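## Task

Slide the OSFP module sitting in port 16 (bottom row, eighth counting from the left) fully home so that it latches, using no excessive force; every other module must stay latched, and the robot must neither topple nor be left leaning.

## Robot and tools

Robot: TidyBot++, a single-arm mobile robot. The base (0.54 m long, 0.50 m wide, 0.38 m tall) rolls on four powered casters. On top is one seven-joint arm ending in a two-finger gripper. The shoulder sits 0.12 m ahead of the base centre at 0.68 m height. Links: upper arm 0.42 m, forearm 0.31 m, wrist to hand point 0.31 m. Cameras: base_camera and wrist_camera (the latter looks along the hand). The arm begins folded, hand down, poking up to 0.08 m beyond the base front.

Frames (metres): base frame has its origin on the floor below the base centre, x ahead, y to the left, z upward. hand_pose is reported there and marks the spot between the finger pads; the hand's own z axis runs out along the fingers and the fingers move along its y axis. base_odometry uses the base frame as it was when the scene began; its heading is in radians, left positive, within -3.142..3.142, and it only counts wheel rotation, so slip looks like travel. base_tilt is in degrees, forward and right positive.

Tool move: one action built from base, joints, target and speeds, plus cameras and blocking.
- base: an object with any of translate_m (forward positive, -2 to 2 m), strafe_m (left positive, -2 to 2 m), rotate_rad (counter-clockwise from above positive, -6.3 to 6.3 rad). All are relative offsets along the base's axes at the moment the command starts, counted from the position in the latest reported state.
- joints: absolute targets in radians, keyed by name. joint_1_rad unlimited (whole arm about vertical; positive is clockwise from above, opposite to heading). joint_2_rad -2.249..2.249 (shoulder, 0 = upper arm vertical, positive leans forward). joint_3_rad unlimited. joint_4_rad -2.579..2.579 (elbow, 0 straight; with joint_3 at 3.14, negative bends forward). joint_5_rad unlimited. joint_6_rad -2.099..2.099 (wrist; negative bends the hand forward in the reference posture). joint_7_rad unlimited (hand roll; at 1.57 with hand down the fingers part left/right). Unlimited joints go the shorter way, so turn in steps below half a revolution. gripper_pos 0 (open) to 1 (closed); pad gap roughly 85 x (1 - gripper_pos) mm.
- target: one list of seven numbers, an absolute pose in the base frame: x, y, z in metres, then quaternion qw, qx, qy, qz. Alongside target, joints may carry only gripper_pos.
- speeds: per-action caps; translate_m and strafe_m 0.05 to 0.5 m/s, rotate_rad 0.1 to 1.57 rad/s. When translating and strafing together, give the cap under just one key.
- cameras: list of camera names or "all"; omitted/null means all, [] means none. Unknown names invalidate the call.
- blocking: true (default) returns after everything rests; false returns within about half a second while motion continues. A later move overrides only what it names.
Out-of-range values get the call refused; unknown keys make it invalid. After a refusal or an uncommanded stop, the rest of that reply's move, wait and finished_scene calls are skipped.

Tool wait: seconds from 0 to 10, plus cameras; commands nothing and returns state and images, ending early once all moves rest. stop: brakes all running motions (optional cameras). zoom_image: camera (base_camera or wrist_camera) and region [x0, y0, x1, y1] in image pixels from the top-left, at most 504 by 504. finished_scene: scene, the number of the scene being closed; it is irreversible and the goal must hold afterwards without the robot.

Result lines: "pictures" lists the cameras in image order. "move" reads done or the most serious status. base_status, joint_status, hand_status: done, moving, off_target (resting away from target, maybe still pushing), contact_stop or time_out (uncommanded stops; old target dropped), not_followed. "joint command not followed" with "cause:" signals a self-collision veto; "pose unreachable" means a target was withheld. hand_status is done within 10 mm and 2 degrees; most targets end off_target within about 3 cm. To correct, add (desired - hand_pose) to the last target's xyz. hand_target is the pose the joint targets imply; resend it to hold still. "earlier move" (via wait(0)) shows a non-blocking move's progress. on_its_own lists uncommanded actions. motor_effort gives each motor's percent of maximum torque, with the peak of the last action in brackets. Motor temperatures list the arm joints in joint_positions order. Also watch for ARM HIT, torque_fault, MOTOR HOT, OVER-TEMPERATURE FAULT and limit_stop_at_motor_heat.

Cautions: the arm never slows for or avoids obstacles and keeps pushing when blocked, harder as the target gets farther; nothing prevents it striking the base. Torque sensor limits are 104.5 N m for joints 1 to 4 and 51.3 N m for joints 5 to 7; reaching them freezes the arm for 10 s. Motors warm when stretched out or pushing; at 75 °C the arm sags and halts for 30 to 60 s. Forward or low targets close in front of the base often miss or fold the arm into the base. Pushing sideways on a raised hand, catching the arm above about 0.6 m while driving, or swinging an extended arm can tip the robot; retracting the arm or backing off rights it. For the modules, press gently and in small steps, watch effort and the cameras, avoid bumping neighbouring modules, and knock nothing out of the work area.

Each tool is called after "Call:" as name(argument=value, ...) on one line, values as JSON.

## Session

Call:
move(joints={"joint_1_rad":0,"joint_2_rad":-0.6,"joint_3_rad":3.12,"joint_4_rad":-2.1,"joint_5_rad":0.03,"joint_6_rad":-0.45,"joint_7_rad":1.53,"gripper_pos":1})

Scene clock: 1.97 s.
Motor temperatures (°C): [32 27 27 30 38 35 35]
move: done
base_odometry: x=+0.000 y=+0.000 heading=+0.000
base_tilt: forward=-0.3 right=+0.3
base_status: not commanded
joint_positions: joint_1_rad=-0.014 joint_2_rad=-0.587 joint_3_rad=+3.131 joint_4_rad=-2.121 joint_5_rad=-0.013 joint_6_rad=-0.487 joint_7_rad=+1.585 gripper_pos=+0.999
joint_status: all done
motor_effort: joint_1_rad=-1(1) joint_2_rad=-2(5) joint_3_rad=+0(1) joint_4_rad=+23(23) joint_5_rad=+1(2) joint_6_rad=+8(8) joint_7_rad=+1(2)
hand_pose: x=+0.4801 y=+0.0131 z=+0.9084 quat_wxyz=(-0.006, +0.847, +0.014, +0.532) (m; base frame)
hand_target: x=+0.4839 y=+0.0069 z=+0.9360 quat_wxyz=(+0.002, +0.828, +0.001, +0.561) (m; base frame)
hand_status: not commanded
pictures: base_camera, wrist_camera
Images, in order (width x height): base_camera 644x364, wrist_camera 644x476.

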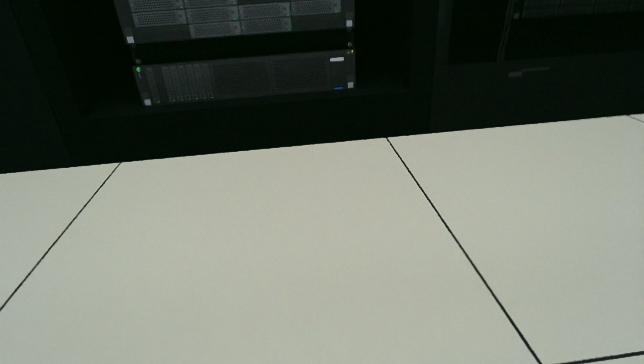

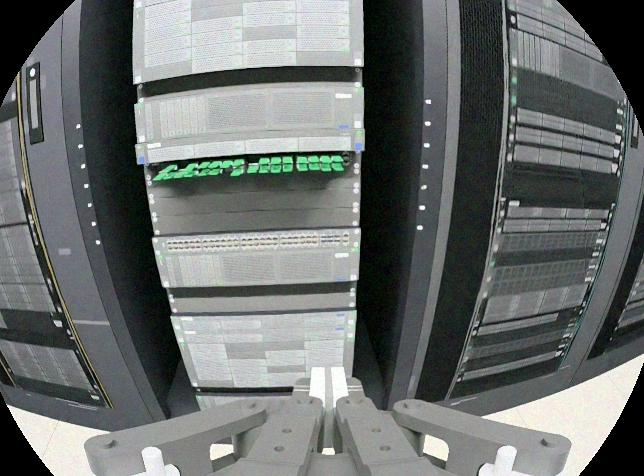

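Call:
move(base={"rotate_rad":0.22}, joints={"joint_2_rad":0.72,"joint_4_rad":-2.42,"joint_6_rad":1.59})

Scene clock: 11.93 s.
Motor temperatures (°C): [32 27 27 30 38 35 35]
move: done
base_odometry: x=+0.000 y=+0.000 heading=+0.220
base_tilt: forward=-0.3 right=+0.2
base_status: done
joint_positions: joint_1_rad=-0.012 joint_2_rad=+0.696 joint_3_rad=+3.130 joint_4_rad=-2.393 joint_5_rad=-0.013 joint_6_rad=+1.554 joint_7_rad=+1.585 gripper_pos=+0.999
joint_status: all done
motor_effort: joint_1_rad=-1(1) joint_2_rad=-32(35) joint_3_rad=-1(1) joint_4_rad=+7(24) joint_5_rad=+1(1) joint_6_rad=+9(9) joint_7_rad=+1(2)
hand_pose: x=+0.7161 y=+0.0098 z=+0.7018 quat_wxyz=(-0.001, +0.695, +0.005, +0.719) (m; base frame)
hand_target: x=+0.7076 y=+0.0201 z=+0.6906 quat_wxyz=(-0.036, +0.700, -0.003, +0.714) (m; base frame)
hand_status: not commanded
pictures: base_camera, wrist_camera
Images, in order (width x height): base_camera 644x364, wrist_camera 644x476.

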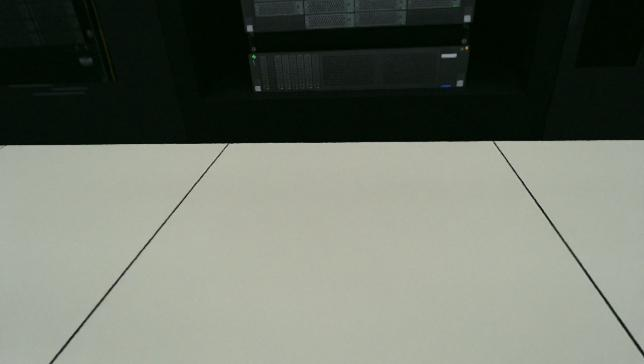

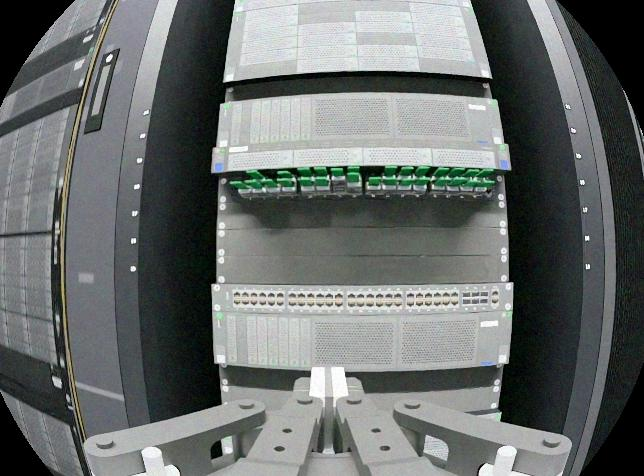

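Call:
move(base={"translate_m":0.3,"strafe_m":-0.045}, joints={"joint_2_rad":0.31,"joint_4_rad":-2.28,"joint_6_rad":1.03})

Call:
zoom_image(camera="wrist_camera", region=[220, 130, 440, 290])

Scene clock: 21.60 s.
Motor temperatures (°C): [32 27 27 30 38 35 35]
move: done
base_odometry: x=+0.303 y=+0.022 heading=+0.221
base_tilt: forward=-0.3 right=+0.3
base_status: done
joint_positions: joint_1_rad=-0.012 joint_2_rad=+0.319 joint_3_rad=+3.130 joint_4_rad=-2.301 joint_5_rad=-0.013 joint_6_rad=+1.070 joint_7_rad=+1.585 gripper_pos=+0.999
joint_status: all done
motor_effort: joint_1_rad=-1(1) joint_2_rad=-27(34) joint_3_rad=-1(1) joint_4_rad=+15(15) joint_5_rad=+1(1) joint_6_rad=+9(10) joint_7_rad=+0(2)
hand_pose: x=+0.7186 y=+0.0112 z=+0.8157 quat_wxyz=(-0.003, +0.699, +0.005, +0.715) (m; base frame)
hand_target: x=+0.7227 y=+0.0209 z=+0.8183 quat_wxyz=(-0.028, +0.703, +0.005, +0.710) (m; base frame)
hand_status: not commanded
pictures: base_camera, wrist_camera
Images, in order (width x height): base_camera 644x364, wrist_camera 644x476.

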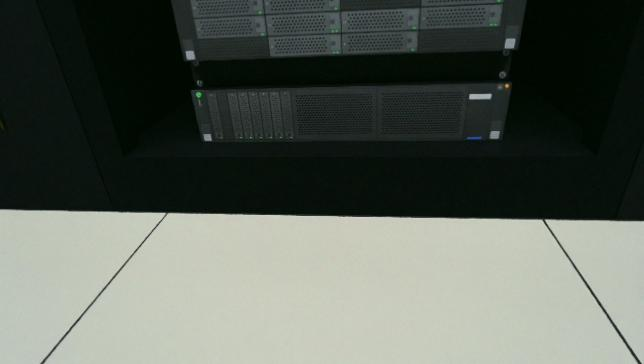

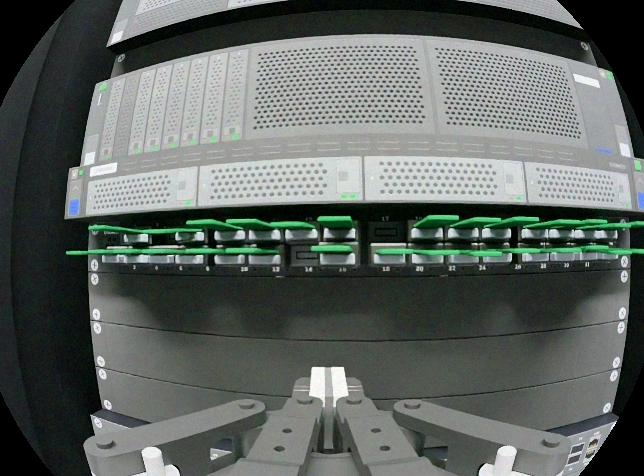

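Scaled by 2.291.

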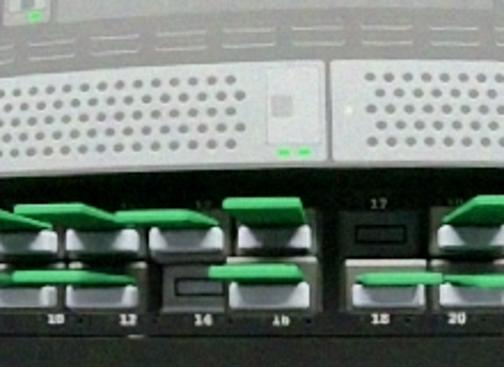

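Call:
move(base={"strafe_m":-0.005}, joints={"joint_1_rad":0,"joint_2_rad":0.2,"joint_4_rad":-2.235,"joint_6_rad":0.86}, cameras=["wrist_camera"])

Call:
zoom_image(camera="wrist_camera", region=[250, 250, 410, 410])

Scene clock: 35.53 s.
Motor temperatures (°C): [32 27 27 30 38 35 35]
move: done
base_odometry: x=+0.304 y=+0.017 heading=+0.221
base_tilt: forward=-0.4 right=+0.2
base_status: done
joint_positions: joint_1_rad=-0.009 joint_2_rad=+0.201 joint_3_rad=+3.130 joint_4_rad=-2.257 joint_5_rad=-0.013 joint_6_rad=+0.899 joint_7_rad=+1.585 gripper_pos=+0.999
joint_status: all done
motor_effort: joint_1_rad=-1(3) joint_2_rad=-25(29) joint_3_rad=+0(3) joint_4_rad=+17(17) joint_5_rad=+0(2) joint_6_rad=+8(10) joint_7_rad=+1(2)
hand_pose: x=+0.7126 y=+0.0100 z=+0.8546 quat_wxyz=(-0.002, +0.702, +0.005, +0.712) (m; base frame)
hand_target: x=+0.7173 y=+0.0204 z=+0.8538 quat_wxyz=(-0.025, +0.709, +0.006, +0.705) (m; base frame)
hand_status: not commanded
pictures: wrist_camera
Images, in order (width x height): wrist_camera 644x476.

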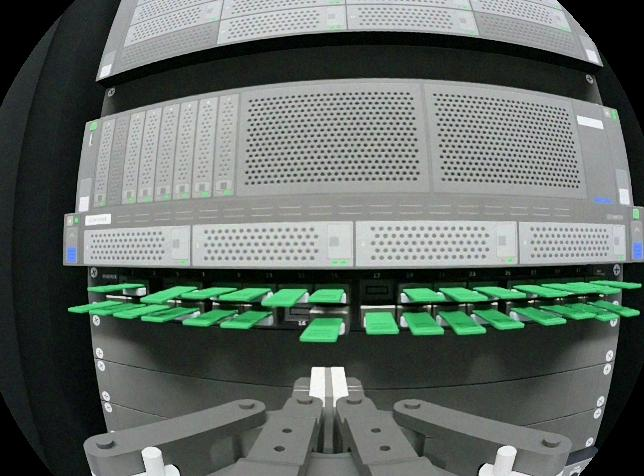

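Scaled by 3.150.

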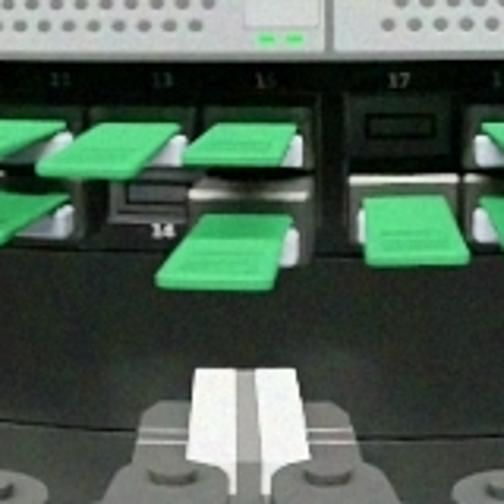

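Call:
move(joints={"joint_2_rad":0.2,"joint_4_rad":-2.155,"joint_6_rad":0.77}, cameras=[])

Call:
move(base={"translate_m":0.03}, speeds={"translate_m":0.1}, cameras=["wrist_camera"])

Call:
zoom_image(camera="wrist_camera", region=[250, 250, 410, 410])

Scene clock: 41.23 s.
Motor temperatures (°C): [32 27 27 30 38 35 35]
move: done
base_odometry: x=+0.304 y=+0.017 heading=+0.221
base_tilt: forward=-0.3 right=+0.3
base_status: not commanded
joint_positions: joint_1_rad=-0.009 joint_2_rad=+0.201 joint_3_rad=+3.130 joint_4_rad=-2.175 joint_5_rad=-0.013 joint_6_rad=+0.807 joint_7_rad=+1.585 gripper_pos=+0.999
joint_status: all done
motor_effort: joint_1_rad=-1(1) joint_2_rad=-26(27) joint_3_rad=-1(1) joint_4_rad=+18(19) joint_5_rad=+0(1) joint_6_rad=+9(9) joint_7_rad=+1(2)
hand_pose: x=+0.7318 y=+0.0106 z=+0.8683 quat_wxyz=(-0.003, +0.706, +0.005, +0.708) (m; base frame)
hand_target: x=+0.7358 y=+0.0201 z=+0.8678 quat_wxyz=(-0.023, +0.712, +0.007, +0.702) (m; base frame)
hand_status: not commanded
pictures: none
No camera images: "cameras" was empty.

Scene clock: 42.17 s.
Motor temperatures (°C): [32 27 26 30 38 35 35]
move: done
base_odometry: x=+0.333 y=+0.023 heading=+0.221
base_tilt: forward=-0.3 right=+0.3
base_status: done
joint_positions: joint_1_rad=-0.008 joint_2_rad=+0.199 joint_3_rad=+3.130 joint_4_rad=-2.175 joint_5_rad=-0.013 joint_6_rad=+0.800 joint_7_rad=+1.585 gripper_pos=+0.999
joint_status: not commanded
motor_effort: joint_1_rad=-1(2) joint_2_rad=-26(27) joint_3_rad=-1(2) joint_4_rad=+19(21) joint_5_rad=+0(2) joint_6_rad=+9(10) joint_7_rad=+1(1)
hand_pose: x=+0.7316 y=+0.0098 z=+0.8670 quat_wxyz=(-0.003, +0.708, +0.004, +0.706) (m; base frame)
hand_target: x=+0.7358 y=+0.0201 z=+0.8678 quat_wxyz=(-0.023, +0.712, +0.007, +0.702) (m; base frame)
hand_status: not commanded
pictures: wrist_camera
Images, in order (width x height): wrist_camera 644x476.

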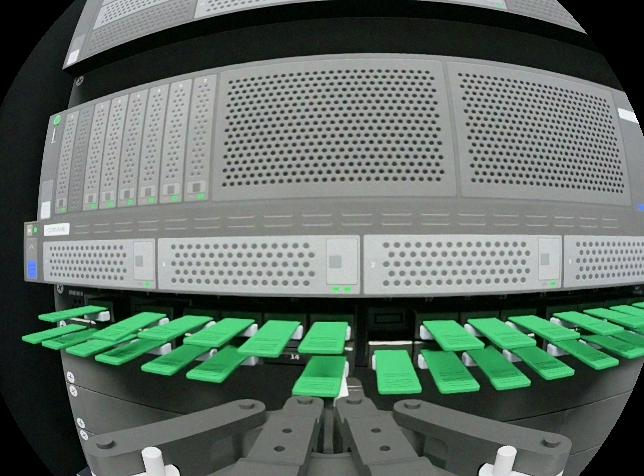

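Scaled by 3.150.

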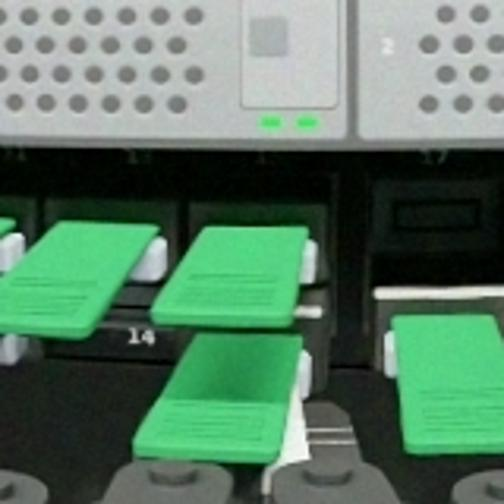

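Call:
move(joints={"joint_2_rad":0.2,"joint_4_rad":-2.18,"joint_6_rad":0.785}, cameras=[])

Call:
move(base={"translate_m":0.01}, speeds={"translate_m":0.05}, cameras=["wrist_camera"])

Call:
zoom_image(camera="wrist_camera", region=[250, 250, 410, 410])

Scene clock: 47.57 s.
Motor temperatures (°C): [32 27 26 30 38 35 35]
move: done
base_odometry: x=+0.333 y=+0.023 heading=+0.221
base_tilt: forward=-0.4 right=+0.2
base_status: not commanded
joint_positions: joint_1_rad=-0.008 joint_2_rad=+0.199 joint_3_rad=+3.130 joint_4_rad=-2.176 joint_5_rad=-0.013 joint_6_rad=+0.800 joint_7_rad=+1.585 gripper_pos=+0.999
joint_status: all done
motor_effort: joint_1_rad=-1(1) joint_2_rad=-26(27) joint_3_rad=-1(1) joint_4_rad=+17(20) joint_5_rad=+1(1) joint_6_rad=+8(10) joint_7_rad=+2(2)
hand_pose: x=+0.7312 y=+0.0098 z=+0.8661 quat_wxyz=(-0.003, +0.709, +0.004, +0.705) (m; base frame)
hand_target: x=+0.7301 y=+0.0201 z=+0.8592 quat_wxyz=(-0.023, +0.716, +0.006, +0.698) (m; base frame)
hand_status: not commanded
pictures: none
No camera images: "cameras" was empty.

Scene clock: 48.20 s.
Motor temperatures (°C): [32 27 26 30 38 35 35]
move: done
base_odometry: x=+0.343 y=+0.026 heading=+0.221
base_tilt: forward=-0.3 right=+0.2
base_status: done
joint_positions: joint_1_rad=-0.007 joint_2_rad=+0.196 joint_3_rad=+3.130 joint_4_rad=-2.180 joint_5_rad=-0.013 joint_6_rad=+0.800 joint_7_rad=+1.585 gripper_pos=+0.999
joint_status: not commanded
motor_effort: joint_1_rad=-1(2) joint_2_rad=-27(27) joint_3_rad=-1(2) joint_4_rad=+19(23) joint_5_rad=+1(2) joint_6_rad=+9(10) joint_7_rad=+1(1)
hand_pose: x=+0.7299 y=+0.0091 z=+0.8665 quat_wxyz=(-0.002, +0.709, +0.004, +0.705) (m; base frame)
hand_target: x=+0.7301 y=+0.0201 z=+0.8592 quat_wxyz=(-0.023, +0.716, +0.006, +0.698) (m; base frame)
hand_status: not commanded
pictures: wrist_camera
Images, in order (width x height): wrist_camera 644x476.

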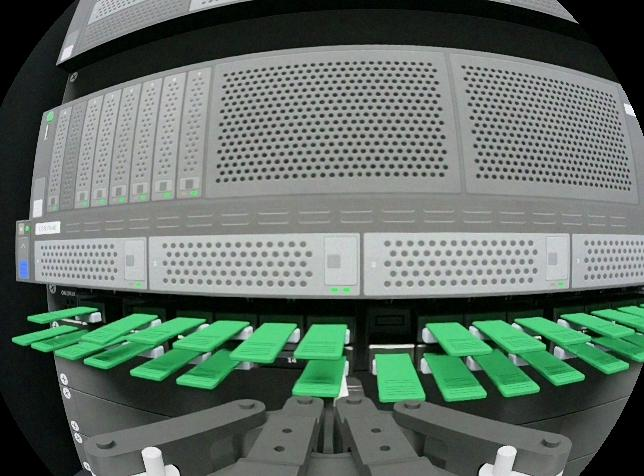

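Scaled by 3.150.

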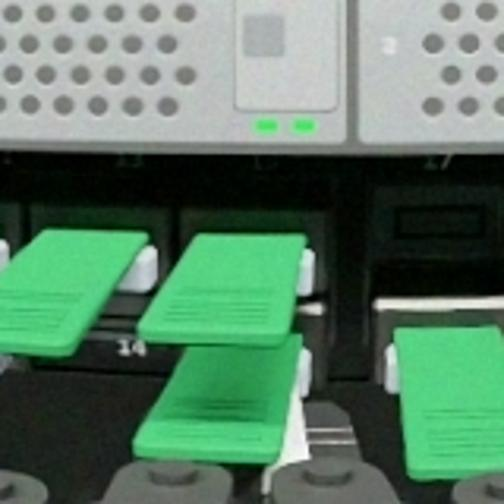

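Call:
move(base={"translate_m":0.004}, speeds={"translate_m":0.05}, cameras=["wrist_camera"])

Call:
zoom_image(camera="wrist_camera", region=[300, 310, 400, 410])

Scene clock: 51.90 s.
Motor temperatures (°C): [32 27 26 30 38 35 35]
move: done
base_odometry: x=+0.347 y=+0.026 heading=+0.221
base_tilt: forward=-0.3 right=+0.2
base_status: done
joint_positions: joint_1_rad=-0.007 joint_2_rad=+0.191 joint_3_rad=+3.130 joint_4_rad=-2.185 joint_5_rad=-0.013 joint_6_rad=+0.800 joint_7_rad=+1.585 gripper_pos=+0.999
joint_status: not commanded
motor_effort: joint_1_rad=-1(2) joint_2_rad=-25(27) joint_3_rad=+0(2) joint_4_rad=+19(24) joint_5_rad=+1(1) joint_6_rad=+9(10) joint_7_rad=+0(2)
hand_pose: x=+0.7278 y=+0.0091 z=+0.8669 quat_wxyz=(-0.002, +0.709, +0.004, +0.705) (m; base frame)
hand_target: x=+0.7301 y=+0.0201 z=+0.8592 quat_wxyz=(-0.023, +0.716, +0.006, +0.698) (m; base frame)
hand_status: not commanded
pictures: wrist_camera
Images, in order (width x height): wrist_camera 644x476.

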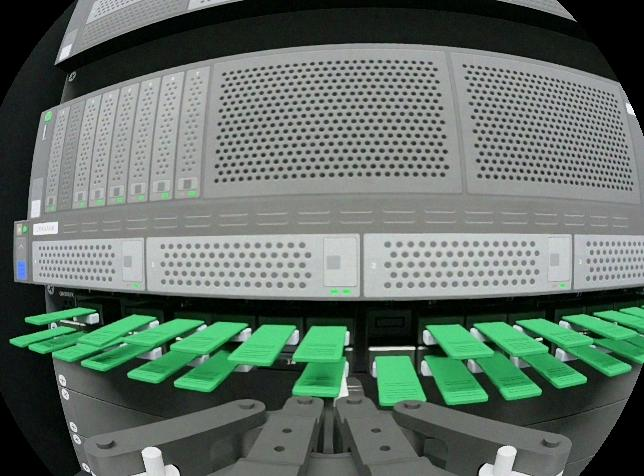

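Scaled by 5.040.

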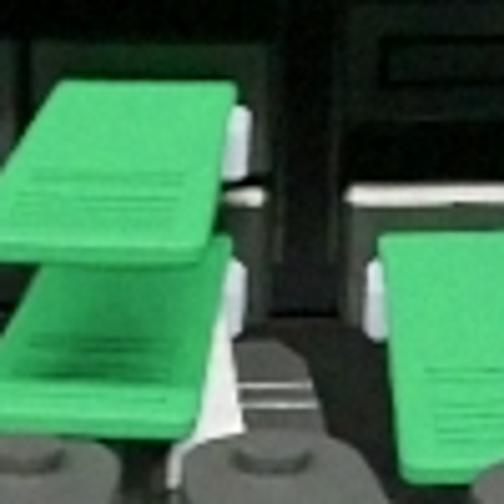

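Call:
move(base={"translate_m":0.002}, speeds={"translate_m":0.05}, cameras=["wrist_camera"])

Call:
zoom_image(camera="wrist_camera", region=[300, 310, 400, 410])

Scene clock: 54.97 s.
Motor temperatures (°C): [32 27 26 31 38 35 35]
move: done
base_odometry: x=+0.349 y=+0.027 heading=+0.221
base_tilt: forward=-0.4 right=+0.3
base_status: done
joint_positions: joint_1_rad=-0.007 joint_2_rad=+0.187 joint_3_rad=+3.130 joint_4_rad=-2.190 joint_5_rad=-0.013 joint_6_rad=+0.800 joint_7_rad=+1.585 gripper_pos=+0.999
joint_status: not commanded
motor_effort: joint_1_rad=+0(1) joint_2_rad=-24(26) joint_3_rad=+0(1) joint_4_rad=+20(27) joint_5_rad=+1(1) joint_6_rad=+9(10) joint_7_rad=+1(2)
hand_pose: x=+0.7260 y=+0.0091 z=+0.8668 quat_wxyz=(-0.002, +0.709, +0.004, +0.705) (m; base frame)
hand_target: x=+0.7301 y=+0.0201 z=+0.8592 quat_wxyz=(-0.023, +0.716, +0.006, +0.698) (m; base frame)
hand_status: not commanded
pictures: wrist_camera
Images, in order (width x height): wrist_camera 644x476.

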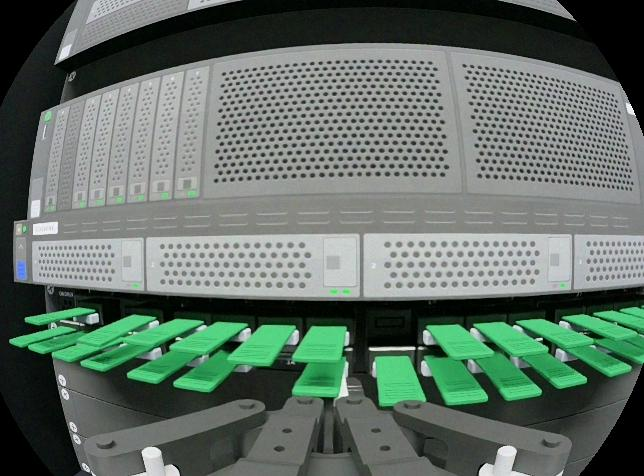

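Scaled by 5.040.

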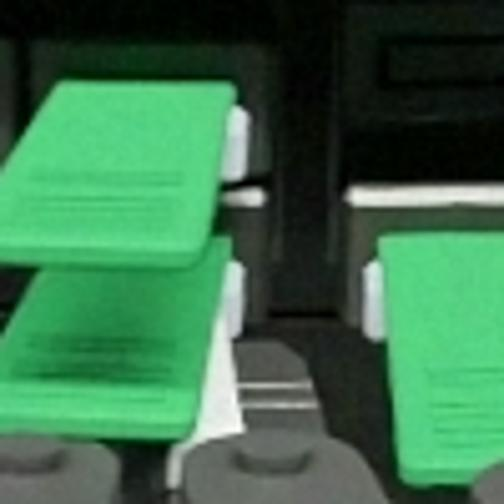

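Call:
move(base={"translate_m":-0.045}, speeds={"translate_m":0.1}, cameras=["wrist_camera"])

Call:
zoom_image(camera="wrist_camera", region=[270, 250, 450, 400])

Scene clock: 57.37 s.
Motor temperatures (°C): [32 27 26 31 38 35 35]
move: done
base_odometry: x=+0.305 y=+0.017 heading=+0.221
base_tilt: forward=-0.4 right=+0.2
base_status: done
joint_positions: joint_1_rad=-0.007 joint_2_rad=+0.190 joint_3_rad=+3.130 joint_4_rad=-2.188 joint_5_rad=-0.013 joint_6_rad=+0.800 joint_7_rad=+1.585 gripper_pos=+0.999
joint_status: not commanded
motor_effort: joint_1_rad=+0(1) joint_2_rad=-26(28) joint_3_rad=-1(2) joint_4_rad=+18(19) joint_5_rad=+1(1) joint_6_rad=+9(9) joint_7_rad=+1(1)
hand_pose: x=+0.7268 y=+0.0091 z=+0.8656 quat_wxyz=(-0.002, +0.710, +0.004, +0.704) (m; base frame)
hand_target: x=+0.7301 y=+0.0201 z=+0.8592 quat_wxyz=(-0.023, +0.716, +0.006, +0.698) (m; base frame)
hand_status: not commanded
pictures: wrist_camera
Images, in order (width x height): wrist_camera 644x476.

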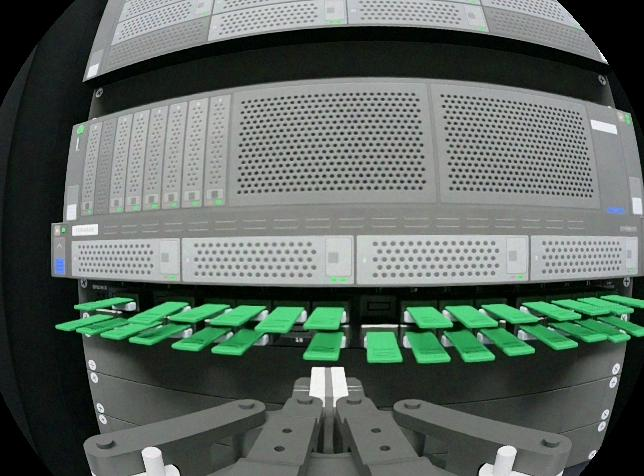

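Scaled by 2.800.

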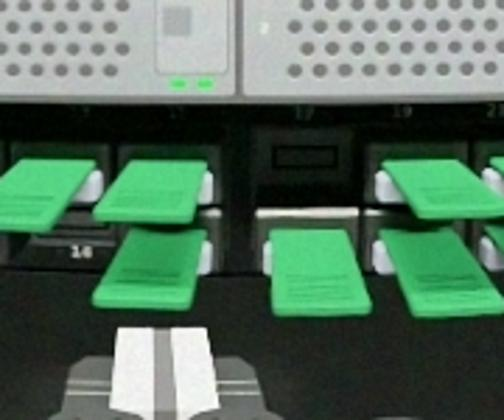

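Call:
zoom_image(camera="wrist_camera", region=[300, 300, 370, 350])

Call:
zoom_image(camera="wrist_camera", region=[350, 300, 420, 350])

Scaled by 7.200.

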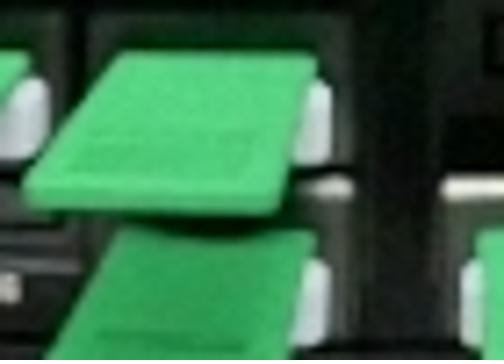

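Scaled by 7.200.

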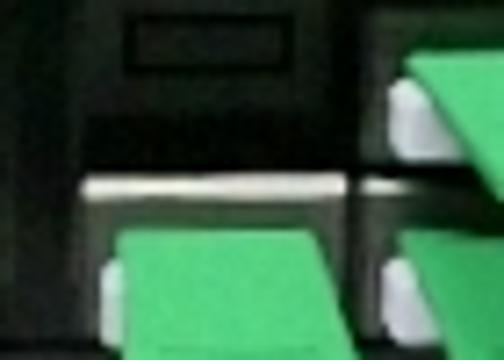

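Call:
move(base={"translate_m":0.036}, speeds={"translate_m":0.1}, cameras=["wrist_camera"])

Call:
zoom_image(camera="wrist_camera", region=[340, 335, 390, 375])

Call:
zoom_image(camera="wrist_camera", region=[390, 335, 440, 375])

Scene clock: 67.93 s.
Motor temperatures (°C): [32 27 26 31 38 35 35]
move: done
base_odometry: x=+0.340 y=+0.025 heading=+0.221
base_tilt: forward=-0.3 right=+0.3
base_status: done
joint_positions: joint_1_rad=-0.007 joint_2_rad=+0.190 joint_3_rad=+3.130 joint_4_rad=-2.188 joint_5_rad=-0.013 joint_6_rad=+0.800 joint_7_rad=+1.585 gripper_pos=+0.999
joint_status: not commanded
motor_effort: joint_1_rad=-1(1) joint_2_rad=-25(28) joint_3_rad=-1(1) joint_4_rad=+17(19) joint_5_rad=+0(1) joint_6_rad=+8(9) joint_7_rad=+0(2)
hand_pose: x=+0.7269 y=+0.0091 z=+0.8653 quat_wxyz=(-0.002, +0.710, +0.004, +0.704) (m; base frame)
hand_target: x=+0.7301 y=+0.0201 z=+0.8592 quat_wxyz=(-0.023, +0.716, +0.006, +0.698) (m; base frame)
hand_status: not commanded
pictures: wrist_camera
Images, in order (width x height): wrist_camera 644x476.

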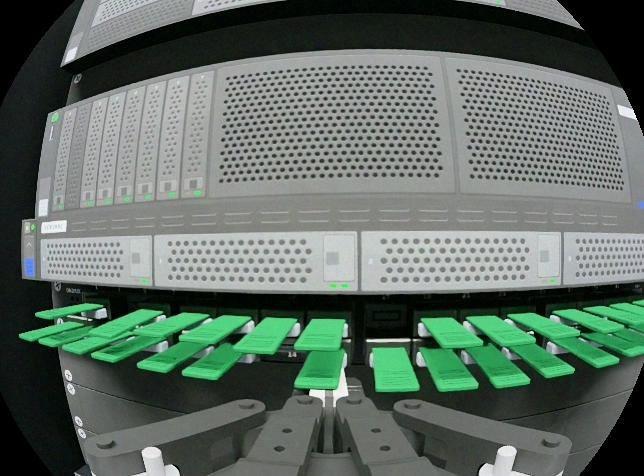

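Scaled by 10.080.

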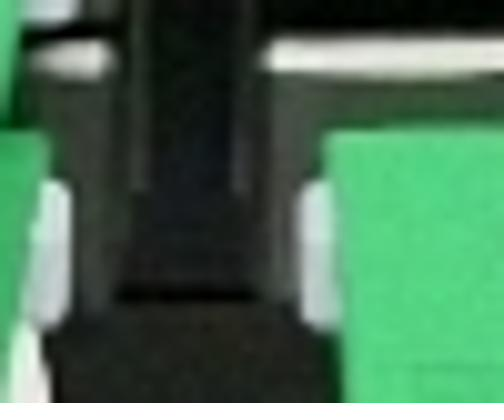

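Scaled by 10.080.

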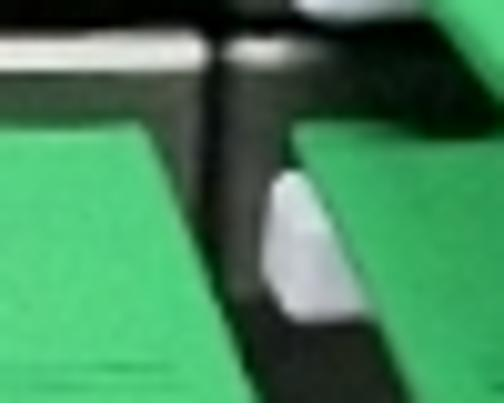

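Call:
move(base={"translate_m":-0.08}, cameras=[])

Call:
finished_scene(scene=2)

Scene clock: 73.70 s.
Motor temperatures (°C): [32 27 26 31 38 35 35]
move: done
base_odometry: x=+0.262 y=+0.007 heading=+0.221
base_tilt: forward=-0.3 right=+0.3
base_status: done
joint_positions: joint_1_rad=-0.006 joint_2_rad=+0.190 joint_3_rad=+3.130 joint_4_rad=-2.188 joint_5_rad=-0.013 joint_6_rad=+0.800 joint_7_rad=+1.585 gripper_pos=+0.999
joint_status: not commanded
motor_effort: joint_1_rad=-1(2) joint_2_rad=-25(28) joint_3_rad=-1(2) joint_4_rad=+18(19) joint_5_rad=+1(1) joint_6_rad=+8(9) joint_7_rad=+0(2)
hand_pose: x=+0.7269 y=+0.0090 z=+0.8653 quat_wxyz=(-0.002, +0.710, +0.004, +0.704) (m; base frame)
hand_target: x=+0.7301 y=+0.0201 z=+0.8592 quat_wxyz=(-0.023, +0.716, +0.006, +0.698) (m; base frame)
hand_status: not commanded
pictures: none
No camera images: "cameras" was empty.

The scene is finished: the task was done.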